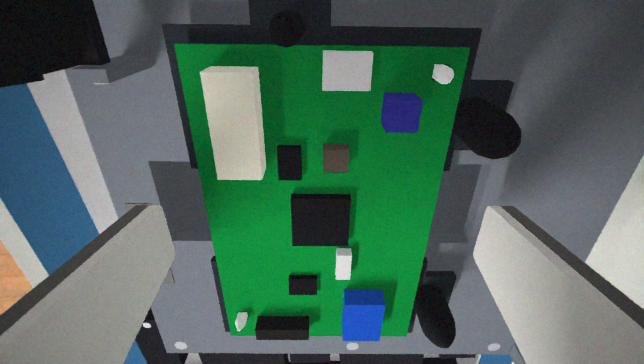

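>>> move --target '{"side":"left","x":0.387,"y":0.074,"z":0.947,"quat_wxyz":[1,0,0,0]}' --cameras '[]'

>>> move --target '{"side":"left","x":0.387,"y":0.074,"z":0.935,"quat_wxyz":[1,0,0,0]}' --cameras '[]'

>>> move --joints '{"left_gripper_m": 0.06}' --cameras '["left_wrist_camera"]'

>>> move --contact_limits '{"left_gripper_m": 672}' --cameras '[]'

>>> move --target '{"side":"left","x":0.387,"y":0.074,"z":0.96,"quat_wxyz":[1,0,0,0]}' --cameras '[]'

>>> move --target '{"side":"left","x":0.38,"y":0.08,"z":1.09,"quat_wxyz":[1,0,0,0]}' --cameras '["head_camera","left_wrist_camera"]'

Scene clock: 206.73 s.
Joint torques (N m): left_arm=[-20.94 5.78 8.98 -0.13 0.25 -0.17 -0.1] | right_arm=[7.51 -2.87 -5.12 -5.95 0.07 -1.35 0.09]
External joint torques (N m): left_arm=[1.15 -1.19 -0.42 0.87 0.21 -0.11 -0.1] | right_arm=[-0.3 0.6 -0.24 0.89 -0.39 -0.13 0.05]
Wrist force (N): left_arm=[-1.8 0.4 -9.0] | right_arm=[-1.8 10.1 -11.4]
Wrist torque (N m): left_arm=[-0.11 -0.39 -0.20] | right_arm=[-0.06 0.60 0.48]
Wrist force, peak (N): left_arm=[-2.8 0.2 -9.7] | right_arm=[-2.2 10.5 -11.7]
move: done
base_odometry: x=-0.996 y=-1.511 heading=-2.601
lidar_m: 0.88 0.70 0.51 0.75 1.47 1.94 4.13 4.26 3.38 1.03 0.65 0.87
base_status: not commanded
joint_positions: torso_squat_rad=+0.350 torso_shift_rad=+0.000 torso_pitch_rad=+0.500 torso_yaw_rad=+0.000 left_shoulder_pitch_rad=-1.759 left_shoulder_roll_rad=+0.731 left_shoulder_yaw_rad=-1.283 left_elbow_rad=-1.282 left_forearm_roll_rad=+1.430 left_wrist_pitch_rad=+1.398 left_hand_roll_rad=+1.006 left_gripper_m=+0.097 right_shoulder_pitch_rad=+0.938 right_shoulder_roll_rad=-0.824 right_shoulder_yaw_rad=-0.218 right_elbow_rad=-2.617 right_forearm_roll_rad=-0.251 right_wrist_pitch_rad=+0.397 right_hand_roll_rad=-0.617 right_gripper_m=+0.099 head_pan_rad=+0.000 head_tilt_rad=+0.600
joint_status: all done
wheel_motors_off: 0
motor_effort: left_wheel=-5(5) right_wheel=+3(4)
contact_limits: left_gripper_m 350 mA
chest: x=-0.0797 y=-0.0007 z=+1.2096 quat_wxyz=(+0.969, +0.000, +0.247, +0.000)
left_hand: x=+0.3870 y=+0.0740 z=+0.9471 quat_wxyz=(+1.000, +0.000, +0.000, +0.000)
left_hand_status: reached (checked arc, planned for 0.2 s): 0 mm and 0.0 deg off.
right_hand: x=+0.1056 y=-0.3204 z=+0.9497 quat_wxyz=(+0.936, +0.047, -0.349, +0.016)

Scene clock: 207.50 s.
Joint torques (N m): left_arm=[-21.64 7.33 8.61 0.75 -0.69 -0.85 -0.18] | right_arm=[7.07 -3.26 -5.18 -5.9 0.08 -1.25 0.05]
External joint torques (N m): left_arm=[0.42 0.41 -0.67 1.82 -0.72 -0.79 -0.18] | right_arm=[-0.74 0.21 -0.29 0.94 -0.38 -0.03 0.01]
Wrist force (N): left_arm=[-6.1 0.2 -7.6] | right_arm=[-2.4 10.3 -11.4]
Wrist torque (N m): left_arm=[-0.05 -0.35 -0.21] | right_arm=[-0.09 0.56 0.48]
Wrist force, peak (N): left_arm=[-31.8 7.7 42.3] | right_arm=[-1.3 11.3 -11.8]
move: done
base_odometry: x=-0.996 y=-1.511 heading=-2.601
lidar_m: 0.88 0.70 0.52 0.76 1.47 1.94 4.14 4.26 3.38 1.03 0.65 0.87
base_status: not commanded
joint_positions: torso_squat_rad=+0.350 torso_shift_rad=+0.000 torso_pitch_rad=+0.500 torso_yaw_rad=+0.000 left_shoulder_pitch_rad=-1.741 left_shoulder_roll_rad=+0.717 left_shoulder_yaw_rad=-1.292 left_elbow_rad=-1.265 left_forearm_roll_rad=+1.417 left_wrist_pitch_rad=+1.376 left_hand_roll_rad=+0.999 left_gripper_m=+0.097 right_shoulder_pitch_rad=+0.938 right_shoulder_roll_rad=-0.824 right_shoulder_yaw_rad=-0.218 right_elbow_rad=-2.617 right_forearm_roll_rad=-0.251 right_wrist_pitch_rad=+0.397 right_hand_roll_rad=-0.617 right_gripper_m=+0.099 head_pan_rad=+0.000 head_tilt_rad=+0.600
joint_status: all done
wheel_motors_off: 0
motor_effort: left_wheel=-3(15) right_wheel=+5(30)
contact_limits: left_gripper_m 350 mA
chest: x=-0.0798 y=-0.0007 z=+1.2096 quat_wxyz=(+0.969, +0.000, +0.247, +0.000)
left_hand: x=+0.3864 y=+0.0740 z=+0.9354 quat_wxyz=(+1.000, +0.000, +0.000, +0.000)
left_hand_status: reached (checked arc, planned for 0.2 s): 1 mm and 0.0 deg off.
right_hand: x=+0.1055 y=-0.3204 z=+0.9497 quat_wxyz=(+0.936, +0.047, -0.349, +0.016)

Scene clock: 208.40 s.
Joint torques (N m): left_arm=[-21.84 7.19 9.02 0.26 -0.66 -0.95 -0.09] | right_arm=[7.13 -3.17 -5.27 -6.02 0.09 -1.24 0.01]
External joint torques (N m): left_arm=[0.22 0.28 -0.26 1.34 -0.69 -0.89 -0.09] | right_arm=[-0.69 0.31 -0.38 0.82 -0.37 -0.02 -0.03]
Wrist force (N): left_arm=[-7.6 1.3 -10.2] | right_arm=[-2.2 10.3 -11.4]
Wrist torque (N m): left_arm=[-0.08 -0.35 -0.34] | right_arm=[-0.07 0.60 0.47]
Wrist force, peak (N): left_arm=[-7.6 1.0 -10.3] | right_arm=[-1.9 10.7 -11.5]
move: off_target
base_odometry: x=-0.996 y=-1.511 heading=-2.601
lidar_m: 0.88 0.70 0.51 0.76 1.46 1.94 4.14 4.26 3.37 1.04 0.64 0.87
base_status: not commanded
joint_positions: torso_squat_rad=+0.350 torso_shift_rad=+0.000 torso_pitch_rad=+0.500 torso_yaw_rad=+0.000 left_shoulder_pitch_rad=-1.741 left_shoulder_roll_rad=+0.717 left_shoulder_yaw_rad=-1.292 left_elbow_rad=-1.264 left_forearm_roll_rad=+1.417 left_wrist_pitch_rad=+1.376 left_hand_roll_rad=+0.999 left_gripper_m=+0.071 right_shoulder_pitch_rad=+0.938 right_shoulder_roll_rad=-0.824 right_shoulder_yaw_rad=-0.218 right_elbow_rad=-2.617 right_forearm_roll_rad=-0.251 right_wrist_pitch_rad=+0.397 right_hand_roll_rad=-0.617 right_gripper_m=+0.099 head_pan_rad=+0.000 head_tilt_rad=+0.600
joint_status: left_gripper_m off_target (ended at +0.071, target +0.060)
wheel_motors_off: 0
motor_effort: left_wheel=-2(4) right_wheel=+5(5)
contact_limits: left_gripper_m 350 mA
chest: x=-0.0798 y=-0.0007 z=+1.2096 quat_wxyz=(+0.969, +0.000, +0.247, +0.000)
left_hand: x=+0.3864 y=+0.0741 z=+0.9354 quat_wxyz=(+1.000, +0.000, +0.000, +0.000)
right_hand: x=+0.1055 y=-0.3204 z=+0.9497 quat_wxyz=(+0.936, +0.047, -0.349, +0.016)
left_wrist_camera: T_world_to_cam=[[0.999808, 0.0150061, -0.0125814, -0.377031], [0.0192401, -0.872372, 0.488464, -0.365496], [-0.00364569, -0.488612, -0.872493, 0.922705], [0, 0, 0, 1]] pos_world=[0.387355, 0.137654, 0.978843]

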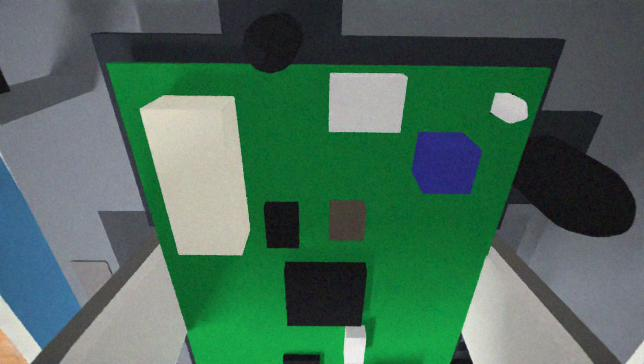

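Scene clock: 208.70 s.
Joint torques (N m): left_arm=[-21.68 7.4 9.03 0.09 -0.73 -0.79 -0.03] | right_arm=[6.91 -3.34 -5.14 -5.97 0 -1.37 0.11]
External joint torques (N m): left_arm=[0.39 0.49 -0.25 1.17 -0.76 -0.73 -0.03] | right_arm=[-0.9 0.14 -0.25 0.87 -0.46 -0.15 0.07]
Wrist force (N): left_arm=[-7.1 1.0 -8.2] | right_arm=[-1.9 10.2 -11.6]
Wrist torque (N m): left_arm=[-0.06 -0.34 -0.35] | right_arm=[-0.08 0.62 0.47]
Wrist force, peak (N): left_arm=[-8.6 0.9 -7.3] | right_arm=[-1.9 10.3 -11.6]
base_odometry: x=-0.996 y=-1.511 heading=-2.601
lidar_m: 0.88 0.69 0.51 0.76 1.47 1.93 4.13 4.27 3.38 1.04 0.65 0.87
base_status: not commanded
joint_positions: torso_squat_rad=+0.350 torso_shift_rad=+0.000 torso_pitch_rad=+0.500 torso_yaw_rad=+0.000 left_shoulder_pitch_rad=-1.741 left_shoulder_roll_rad=+0.717 left_shoulder_yaw_rad=-1.292 left_elbow_rad=-1.264 left_forearm_roll_rad=+1.417 left_wrist_pitch_rad=+1.376 left_hand_roll_rad=+0.999 left_gripper_m=+0.071 right_shoulder_pitch_rad=+0.938 right_shoulder_roll_rad=-0.824 right_shoulder_yaw_rad=-0.218 right_elbow_rad=-2.617 right_forearm_roll_rad=-0.251 right_wrist_pitch_rad=+0.397 right_hand_roll_rad=-0.617 right_gripper_m=+0.099 head_pan_rad=+0.000 head_tilt_rad=+0.600
joint_status: not commanded
wheel_motors_off: 0
motor_effort: left_wheel=-3(3) right_wheel=+4(5)
contact_limits: left_gripper_m 672 mA
chest: x=-0.0798 y=-0.0007 z=+1.2096 quat_wxyz=(+0.969, +0.000, +0.247, +0.000)
left_hand: x=+0.3864 y=+0.0741 z=+0.9354 quat_wxyz=(+1.000, +0.000, +0.000, +0.000)
right_hand: x=+0.1055 y=-0.3204 z=+0.9497 quat_wxyz=(+0.936, +0.047, -0.349, +0.016)

Scene clock: 209.43 s.
Joint torques (N m): left_arm=[-20.45 7.27 9.56 -0.83 0.18 -0.2 0.28] | right_arm=[7.2 -3.34 -5.15 -5.9 0.12 -1.26 0]
External joint torques (N m): left_arm=[1.65 0.25 0.05 0.08 0.14 -0.14 0.28] | right_arm=[-0.62 0.14 -0.26 0.93 -0.34 -0.04 -0.03]
Wrist force (N): left_arm=[-1.9 -0.1 -9.7] | right_arm=[-1.9 10.2 -11.4]
Wrist torque (N m): left_arm=[-0.06 -0.39 -0.19] | right_arm=[-0.08 0.64 0.48]
Wrist force, peak (N): left_arm=[-2.3 -2.4 -15.1] | right_arm=[-2.1 10.4 -11.7]
move: done
base_odometry: x=-0.996 y=-1.511 heading=-2.601
lidar_m: 0.88 0.70 0.51 0.76 1.47 1.93 4.14 4.27 3.38 1.04 0.64 0.87
base_status: not commanded
joint_positions: torso_squat_rad=+0.350 torso_shift_rad=+0.000 torso_pitch_rad=+0.500 torso_yaw_rad=+0.000 left_shoulder_pitch_rad=-1.778 left_shoulder_roll_rad=+0.745 left_shoulder_yaw_rad=-1.272 left_elbow_rad=-1.301 left_forearm_roll_rad=+1.444 left_wrist_pitch_rad=+1.422 left_hand_roll_rad=+1.012 left_gripper_m=+0.071 right_shoulder_pitch_rad=+0.938 right_shoulder_roll_rad=-0.824 right_shoulder_yaw_rad=-0.218 right_elbow_rad=-2.617 right_forearm_roll_rad=-0.251 right_wrist_pitch_rad=+0.397 right_hand_roll_rad=-0.617 right_gripper_m=+0.099 head_pan_rad=+0.000 head_tilt_rad=+0.600
joint_status: all done
wheel_motors_off: 0
motor_effort: left_wheel=-2(5) right_wheel=+3(5)
contact_limits: left_gripper_m 672 mA
chest: x=-0.0797 y=-0.0007 z=+1.2096 quat_wxyz=(+0.969, +0.000, +0.247, +0.000)
left_hand: x=+0.3871 y=+0.0739 z=+0.9600 quat_wxyz=(+1.000, +0.000, +0.000, +0.000)
left_hand_status: reached (checked arc, planned for 0.2 s): 0 mm and 0.0 deg off.
right_hand: x=+0.1055 y=-0.3204 z=+0.9497 quat_wxyz=(+0.936, +0.047, -0.349, +0.015)

Scene clock: 210.57 s.
Joint torques (N m): left_arm=[-19.37 6.37 9.01 -0.17 -0.02 -0.28 0.1] | right_arm=[7.05 -3.27 -5.01 -5.89 0.06 -1.26 -0.04]
External joint torques (N m): left_arm=[2.37 -0.67 -0.95 -0.36 -0.05 -0.22 0.1] | right_arm=[-0.77 0.2 -0.12 0.95 -0.4 -0.04 -0.08]
Wrist force (N): left_arm=[-1.5 -0.1 -9.9] | right_arm=[-1.9 10.2 -11.5]
Wrist torque (N m): left_arm=[-0.02 -0.39 -0.22] | right_arm=[-0.06 0.62 0.49]
Wrist force, peak (N): left_arm=[-2.2 0.3 -11.3] | right_arm=[-2.0 10.7 -11.5]
move: done
base_odometry: x=-0.996 y=-1.511 heading=-2.601
lidar_m: 0.88 0.71 0.51 0.75 1.46 1.93 4.14 4.26 3.39 1.04 0.65 0.87
base_status: not commanded
joint_positions: torso_squat_rad=+0.350 torso_shift_rad=+0.000 torso_pitch_rad=+0.500 torso_yaw_rad=+0.000 left_shoulder_pitch_rad=-1.976 left_shoulder_roll_rad=+0.868 left_shoulder_yaw_rad=-1.162 left_elbow_rad=-1.409 left_forearm_roll_rad=+1.606 left_wrist_pitch_rad=+1.662 left_hand_roll_rad=+1.056 left_gripper_m=+0.071 right_shoulder_pitch_rad=+0.938 right_shoulder_roll_rad=-0.824 right_shoulder_yaw_rad=-0.218 right_elbow_rad=-2.617 right_forearm_roll_rad=-0.251 right_wrist_pitch_rad=+0.397 right_hand_roll_rad=-0.617 right_gripper_m=+0.099 head_pan_rad=+0.000 head_tilt_rad=+0.600
joint_status: all done
wheel_motors_off: 0
motor_effort: left_wheel=-3(4) right_wheel=+4(4)
contact_limits: left_gripper_m 672 mA
chest: x=-0.0797 y=-0.0007 z=+1.2096 quat_wxyz=(+0.969, +0.000, +0.247, +0.000)
left_hand: x=+0.3802 y=+0.0799 z=+1.0901 quat_wxyz=(+1.000, +0.000, +0.000, +0.000)
left_hand_status: reached (checked arc, planned for 0.5 s): 0 mm and 0.0 deg off.
right_hand: x=+0.1055 y=-0.3204 z=+0.9497 quat_wxyz=(+0.936, +0.047, -0.349, +0.016)
head_camera: T_world_to_cam=[[0.036607, -0.998749, 0.0340543, -0.0506305], [-0.871702, -0.0485768, -0.487623, 0.760187], [0.488667, -0.0118348, -0.87239, 1.12086], [0, 0, 0, 1]] pos_world=[0.116783, -0.00037456, 1.35024]
left_wrist_camera: T_world_to_cam=[[0.99981, 0.0152922, -0.012057, -0.369514], [0.019234, -0.8723, 0.488593, -0.435948], [-0.00304569, -0.488732, -0.872429, 1.06026], [0, 0, 0, 1]] pos_world=[0.381058, 0.143554, 1.13354]

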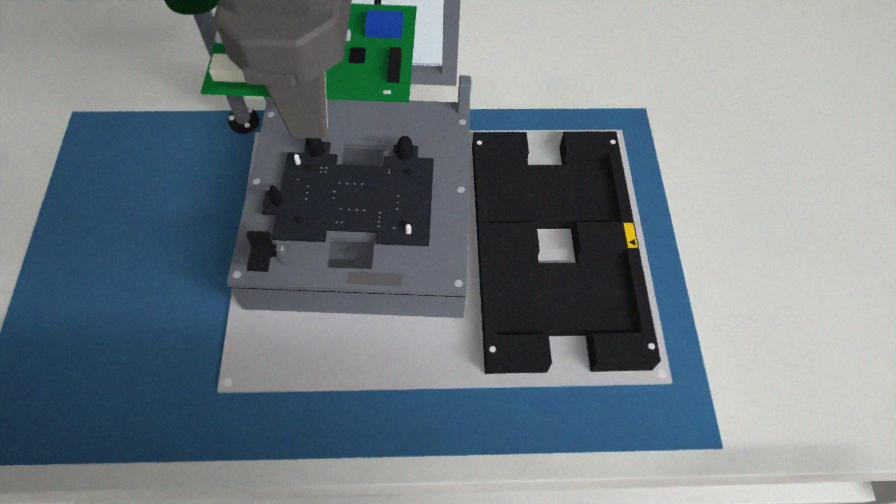

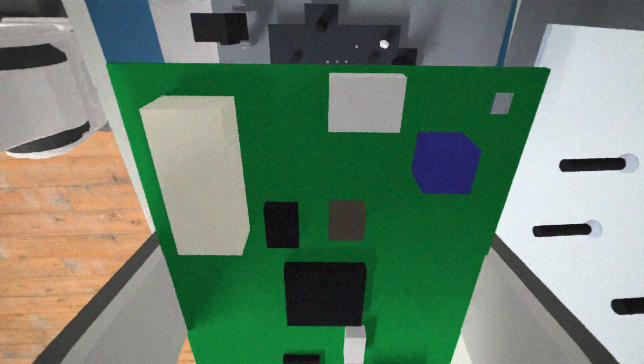

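>>> move --base '{"x_m_s":-0.3,"for_s":2}' --cameras '[]'

>>> move --target '{"side":"left","x":0.28,"y":0.12,"z":1.12,"quat_wxyz":[1,0,0,0]}' --cameras '[]'

>>> move --joints '{"torso_pitch_rad":0.2,"head_tilt_rad":0.4}' --cameras '["head_camera"]'

Scene clock: 245.17 s.
Joint torques (N m): left_arm=[-20.27 6.39 9.33 0.04 0.17 -0.23 0.18] | right_arm=[7.12 -3.11 -5.29 -5.78 -0.04 -1.26 0.02]
External joint torques (N m): left_arm=[1.48 -0.65 -0.63 -0.15 0.13 -0.18 0.18] | right_arm=[-0.7 0.37 -0.4 1.06 -0.5 -0.04 -0.02]
Wrist force (N): left_arm=[-1.7 -0.2 -9.7] | right_arm=[-2.0 10.3 -11.7]
Wrist torque (N m): left_arm=[-0.01 -0.42 -0.23] | right_arm=[-0.09 0.61 0.48]
Wrist force, peak (N): left_arm=[-1.4 -0.1 -10.3] | right_arm=[-2.1 10.6 -11.7]
move: done
base_odometry: x=-0.482 y=-1.202 heading=-2.601
lidar_m: 1.48 0.93 1.11 1.40 1.43 1.88 3.54 3.69 3.41 3.23 1.28 1.04
base_status: done (sent for 2 of 2 s)
joint_positions: torso_squat_rad=+0.350 torso_shift_rad=+0.000 torso_pitch_rad=+0.500 torso_yaw_rad=+0.000 left_shoulder_pitch_rad=-1.976 left_shoulder_roll_rad=+0.868 left_shoulder_yaw_rad=-1.162 left_elbow_rad=-1.409 left_forearm_roll_rad=+1.606 left_wrist_pitch_rad=+1.662 left_hand_roll_rad=+1.056 left_gripper_m=+0.071 right_shoulder_pitch_rad=+0.938 right_shoulder_roll_rad=-0.824 right_shoulder_yaw_rad=-0.218 right_elbow_rad=-2.617 right_forearm_roll_rad=-0.251 right_wrist_pitch_rad=+0.397 right_hand_roll_rad=-0.617 right_gripper_m=+0.099 head_pan_rad=+0.000 head_tilt_rad=+0.600
joint_status: not commanded
wheel_motors_off: 0
motor_effort: left_wheel=-3(23) right_wheel=+6(22)
contact_limits: left_gripper_m 672 mA
chest: x=-0.0797 y=-0.0007 z=+1.2096 quat_wxyz=(+0.969, +0.000, +0.247, +0.000)
left_hand: x=+0.3801 y=+0.0800 z=+1.0900 quat_wxyz=(+1.000, +0.000, +0.000, +0.000)
right_hand: x=+0.1055 y=-0.3204 z=+0.9497 quat_wxyz=(+0.936, +0.047, -0.349, +0.016)

Scene clock: 246.47 s.
Joint torques (N m): left_arm=[-14.95 5.93 10.79 1.22 0.16 0.05 -0.05] | right_arm=[7.05 -3.3 -4.89 -5.77 0.05 -1.32 0.15]
External joint torques (N m): left_arm=[1.94 -0.08 0.95 -0.13 0.1 0.09 -0.05] | right_arm=[-0.76 0.17 0 1.07 -0.41 -0.09 0.11]
Wrist force (N): left_arm=[-1.4 0.0 -9.5] | right_arm=[-1.9 10.3 -11.5]
Wrist torque (N m): left_arm=[-0.02 -0.36 -0.21] | right_arm=[-0.08 0.63 0.47]
Wrist force, peak (N): left_arm=[-2.3 -0.5 -10.1] | right_arm=[-1.7 10.5 -11.7]
move: done
base_odometry: x=-0.482 y=-1.202 heading=-2.601
lidar_m: 1.48 0.93 1.11 1.40 1.44 1.88 3.54 3.69 3.42 3.24 1.29 1.03
base_status: not commanded
joint_positions: torso_squat_rad=+0.350 torso_shift_rad=+0.000 torso_pitch_rad=+0.500 torso_yaw_rad=+0.000 left_shoulder_pitch_rad=-1.933 left_shoulder_roll_rad=+1.164 left_shoulder_yaw_rad=-1.069 left_elbow_rad=-1.980 left_forearm_roll_rad=+1.746 left_wrist_pitch_rad=+1.687 left_hand_roll_rad=+1.349 left_gripper_m=+0.071 right_shoulder_pitch_rad=+0.938 right_shoulder_roll_rad=-0.824 right_shoulder_yaw_rad=-0.218 right_elbow_rad=-2.617 right_forearm_roll_rad=-0.251 right_wrist_pitch_rad=+0.397 right_hand_roll_rad=-0.617 right_gripper_m=+0.099 head_pan_rad=+0.000 head_tilt_rad=+0.600
joint_status: all done
wheel_motors_off: 0
motor_effort: left_wheel=-4(5) right_wheel=+5(7)
contact_limits: left_gripper_m 672 mA
chest: x=-0.0797 y=-0.0007 z=+1.2096 quat_wxyz=(+0.969, +0.000, +0.247, +0.000)
left_hand: x=+0.2799 y=+0.1200 z=+1.1200 quat_wxyz=(+1.000, +0.001, +0.001, -0.001)
left_hand_status: reached (checked arc, planned for 0.9 s): 0 mm and 0.2 deg off.
right_hand: x=+0.1055 y=-0.3204 z=+0.9497 quat_wxyz=(+0.936, +0.047, -0.349, +0.016)

Scene clock: 248.23 s.
Joint torques (N m): left_arm=[-14.93 5.17 9.93 3.44 -0.34 -0.15 -0.2] | right_arm=[3.94 -5.4 -6.12 -6.6 0.16 -1.62 0.04]
External joint torques (N m): left_arm=[0.9 -0.02 0.77 -0.19 0.18 0.01 -0.18] | right_arm=[-0.58 0.46 0 0.97 -0.41 -0.1 -0.01]
Wrist force (N): left_arm=[-3.5 0.4 -9.9] | right_arm=[-3.4 10.6 -9.9]
Wrist torque (N m): left_arm=[-0.06 -0.49 -0.17] | right_arm=[-0.13 0.55 0.46]
Wrist force, peak (N): left_arm=[-3.5 0.4 -9.9] | right_arm=[-2.6 10.5 -11.6]
move: done
base_odometry: x=-0.482 y=-1.202 heading=-2.601
lidar_m: 1.47 0.94 1.11 1.39 1.43 1.88 3.54 3.68 3.42 3.24 1.29 1.04
base_status: not commanded
joint_positions: torso_squat_rad=+0.350 torso_shift_rad=+0.000 torso_pitch_rad=+0.200 torso_yaw_rad=+0.000 left_shoulder_pitch_rad=-1.933 left_shoulder_roll_rad=+1.164 left_shoulder_yaw_rad=-1.069 left_elbow_rad=-1.980 left_forearm_roll_rad=+1.746 left_wrist_pitch_rad=+1.687 left_hand_roll_rad=+1.349 left_gripper_m=+0.071 right_shoulder_pitch_rad=+0.938 right_shoulder_roll_rad=-0.824 right_shoulder_yaw_rad=-0.218 right_elbow_rad=-2.617 right_forearm_roll_rad=-0.251 right_wrist_pitch_rad=+0.397 right_hand_roll_rad=-0.617 right_gripper_m=+0.099 head_pan_rad=+0.000 head_tilt_rad=+0.400
joint_status: all done
wheel_motors_off: 0
motor_effort: left_wheel=-5(6) right_wheel=+5(7)
contact_limits: left_gripper_m 672 mA
chest: x=-0.1666 y=-0.0007 z=+1.2413 quat_wxyz=(+0.995, +0.000, +0.100, +0.000)
left_hand: x=+0.2034 y=+0.1199 z=+1.2619 quat_wxyz=(+0.989, +0.001, -0.148, +0.000)
right_hand: x=+0.0871 y=-0.3205 z=+1.0478 quat_wxyz=(+0.873, +0.044, -0.485, +0.022)
head_camera: T_world_to_cam=[[0.0153891, -0.99876, 0.0473439, -0.0687055], [-0.531293, -0.0482799, -0.845811, 1.215], [0.847048, -0.0121372, -0.531378, 0.78962], [0, 0, 0, 1]] pos_world=[-0.0222645, -0.000376141, 1.4505]

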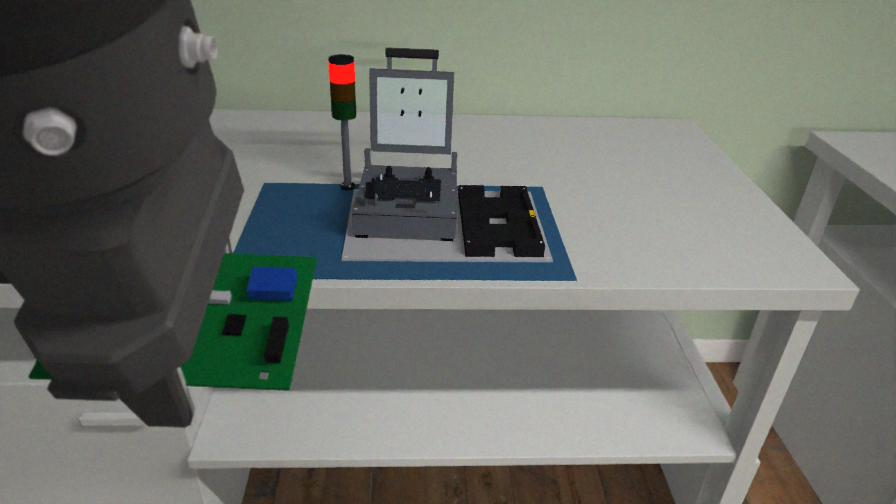

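>>> move --base '{"turn_rad_s":-0.8,"for_s":3.88}' --cameras '[]'

>>> move --base '{"x_m_s":0.36,"for_s":5}' --cameras '["head_camera"]'

Scene clock: 258.77 s.
Joint torques (N m): left_arm=[-14.79 5.27 9.79 3.31 -0.23 -0.15 -0.08] | right_arm=[4.18 -5.07 -6.23 -6.67 0.13 -1.51 0.02]
External joint torques (N m): left_arm=[1.03 0.09 0.63 -0.33 0.29 0.01 -0.06] | right_arm=[-0.35 0.79 -0.12 0.9 -0.45 0.01 -0.03]
Wrist force (N): left_arm=[-3.6 0.5 -9.5] | right_arm=[-3.4 10.2 -10.3]
Wrist torque (N m): left_arm=[-0.07 -0.49 -0.19] | right_arm=[-0.08 0.51 0.47]
Wrist force, peak (N): left_arm=[-3.5 0.4 -10.1] | right_arm=[-3.3 10.8 -10.3]
move: done
base_odometry: x=-0.482 y=-1.202 heading=+0.589
lidar_m: 3.54 3.66 3.33 3.21 1.29 1.04 1.49 0.96 1.23 1.42 1.45 2.00
base_status: done (sent for 3.87 of 3.87 s)
joint_positions: torso_squat_rad=+0.350 torso_shift_rad=+0.000 torso_pitch_rad=+0.200 torso_yaw_rad=+0.000 left_shoulder_pitch_rad=-1.933 left_shoulder_roll_rad=+1.164 left_shoulder_yaw_rad=-1.069 left_elbow_rad=-1.980 left_forearm_roll_rad=+1.746 left_wrist_pitch_rad=+1.687 left_hand_roll_rad=+1.349 left_gripper_m=+0.071 right_shoulder_pitch_rad=+0.938 right_shoulder_roll_rad=-0.824 right_shoulder_yaw_rad=-0.218 right_elbow_rad=-2.617 right_forearm_roll_rad=-0.251 right_wrist_pitch_rad=+0.397 right_hand_roll_rad=-0.617 right_gripper_m=+0.099 head_pan_rad=+0.000 head_tilt_rad=+0.400
joint_status: not commanded
wheel_motors_off: 0
motor_effort: left_wheel=+3(29) right_wheel=+2(27)
contact_limits: left_gripper_m 672 mA
chest: x=-0.1666 y=-0.0007 z=+1.2413 quat_wxyz=(+0.995, +0.000, +0.100, +0.000)
left_hand: x=+0.2034 y=+0.1199 z=+1.2619 quat_wxyz=(+0.989, +0.001, -0.148, +0.000)
right_hand: x=+0.0871 y=-0.3205 z=+1.0478 quat_wxyz=(+0.873, +0.044, -0.485, +0.022)

Scene clock: 265.13 s.
Joint torques (N m): left_arm=[-14.99 5.31 9.52 3.41 -0.22 -0.04 -0.11] | right_arm=[3.93 -5.22 -5.98 -6.51 0.24 -1.51 0.06]
External joint torques (N m): left_arm=[0.83 0.12 0.36 -0.22 0.3 0.12 -0.09] | right_arm=[-0.6 0.63 0.14 1.06 -0.33 0.01 0.01]
Wrist force (N): left_arm=[-3.2 0.1 -9.7] | right_arm=[-2.9 10.7 -10.0]
Wrist torque (N m): left_arm=[-0.03 -0.44 -0.18] | right_arm=[-0.13 0.56 0.47]
Wrist force, peak (N): left_arm=[-3.7 0.3 -10.0] | right_arm=[-3.3 10.8 -10.4]
move: done
base_odometry: x=+1.015 y=-0.202 heading=+0.589
lidar_m: 1.73 1.81 2.78 3.21 3.33 2.70 2.68 2.02 1.48 1.43 1.46 1.96
base_status: done (sent for 5 of 5 s)
joint_positions: torso_squat_rad=+0.350 torso_shift_rad=+0.000 torso_pitch_rad=+0.200 torso_yaw_rad=+0.000 left_shoulder_pitch_rad=-1.933 left_shoulder_roll_rad=+1.164 left_shoulder_yaw_rad=-1.069 left_elbow_rad=-1.980 left_forearm_roll_rad=+1.746 left_wrist_pitch_rad=+1.687 left_hand_roll_rad=+1.349 left_gripper_m=+0.071 right_shoulder_pitch_rad=+0.938 right_shoulder_roll_rad=-0.824 right_shoulder_yaw_rad=-0.218 right_elbow_rad=-2.617 right_forearm_roll_rad=-0.251 right_wrist_pitch_rad=+0.397 right_hand_roll_rad=-0.617 right_gripper_m=+0.099 head_pan_rad=+0.000 head_tilt_rad=+0.400
joint_status: not commanded
wheel_motors_off: 0
motor_effort: left_wheel=-2(30) right_wheel=+3(29)
contact_limits: left_gripper_m 672 mA
chest: x=-0.1665 y=-0.0007 z=+1.2413 quat_wxyz=(+0.995, +0.000, +0.100, +0.000)
left_hand: x=+0.2035 y=+0.1199 z=+1.2618 quat_wxyz=(+0.989, +0.001, -0.148, +0.000)
right_hand: x=+0.0872 y=-0.3205 z=+1.0477 quat_wxyz=(+0.873, +0.044, -0.485, +0.022)
head_camera: T_world_to_cam=[[0.0153952, -0.99876, 0.0473413, -0.0687031], [-0.53141, -0.0482793, -0.845738, 1.21495], [0.846975, -0.0121373, -0.531495, 0.789703], [0, 0, 0, 1]] pos_world=[-0.0221642, -0.000376144, 1.4505]

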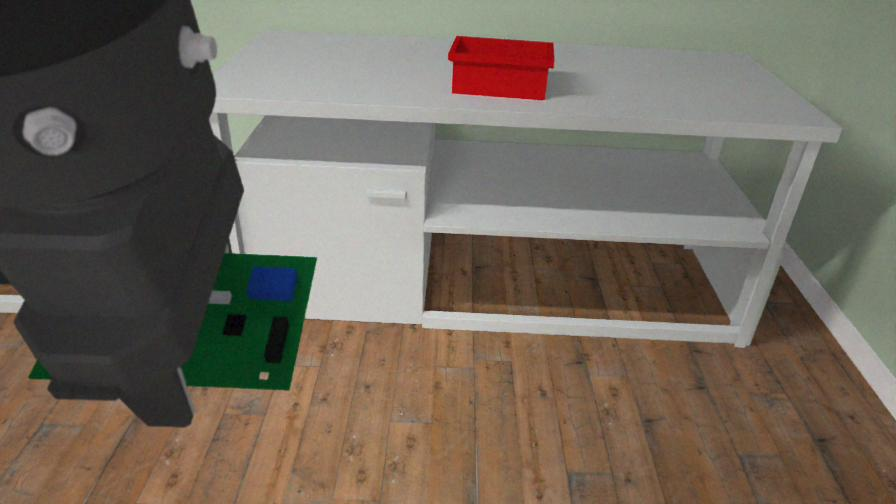

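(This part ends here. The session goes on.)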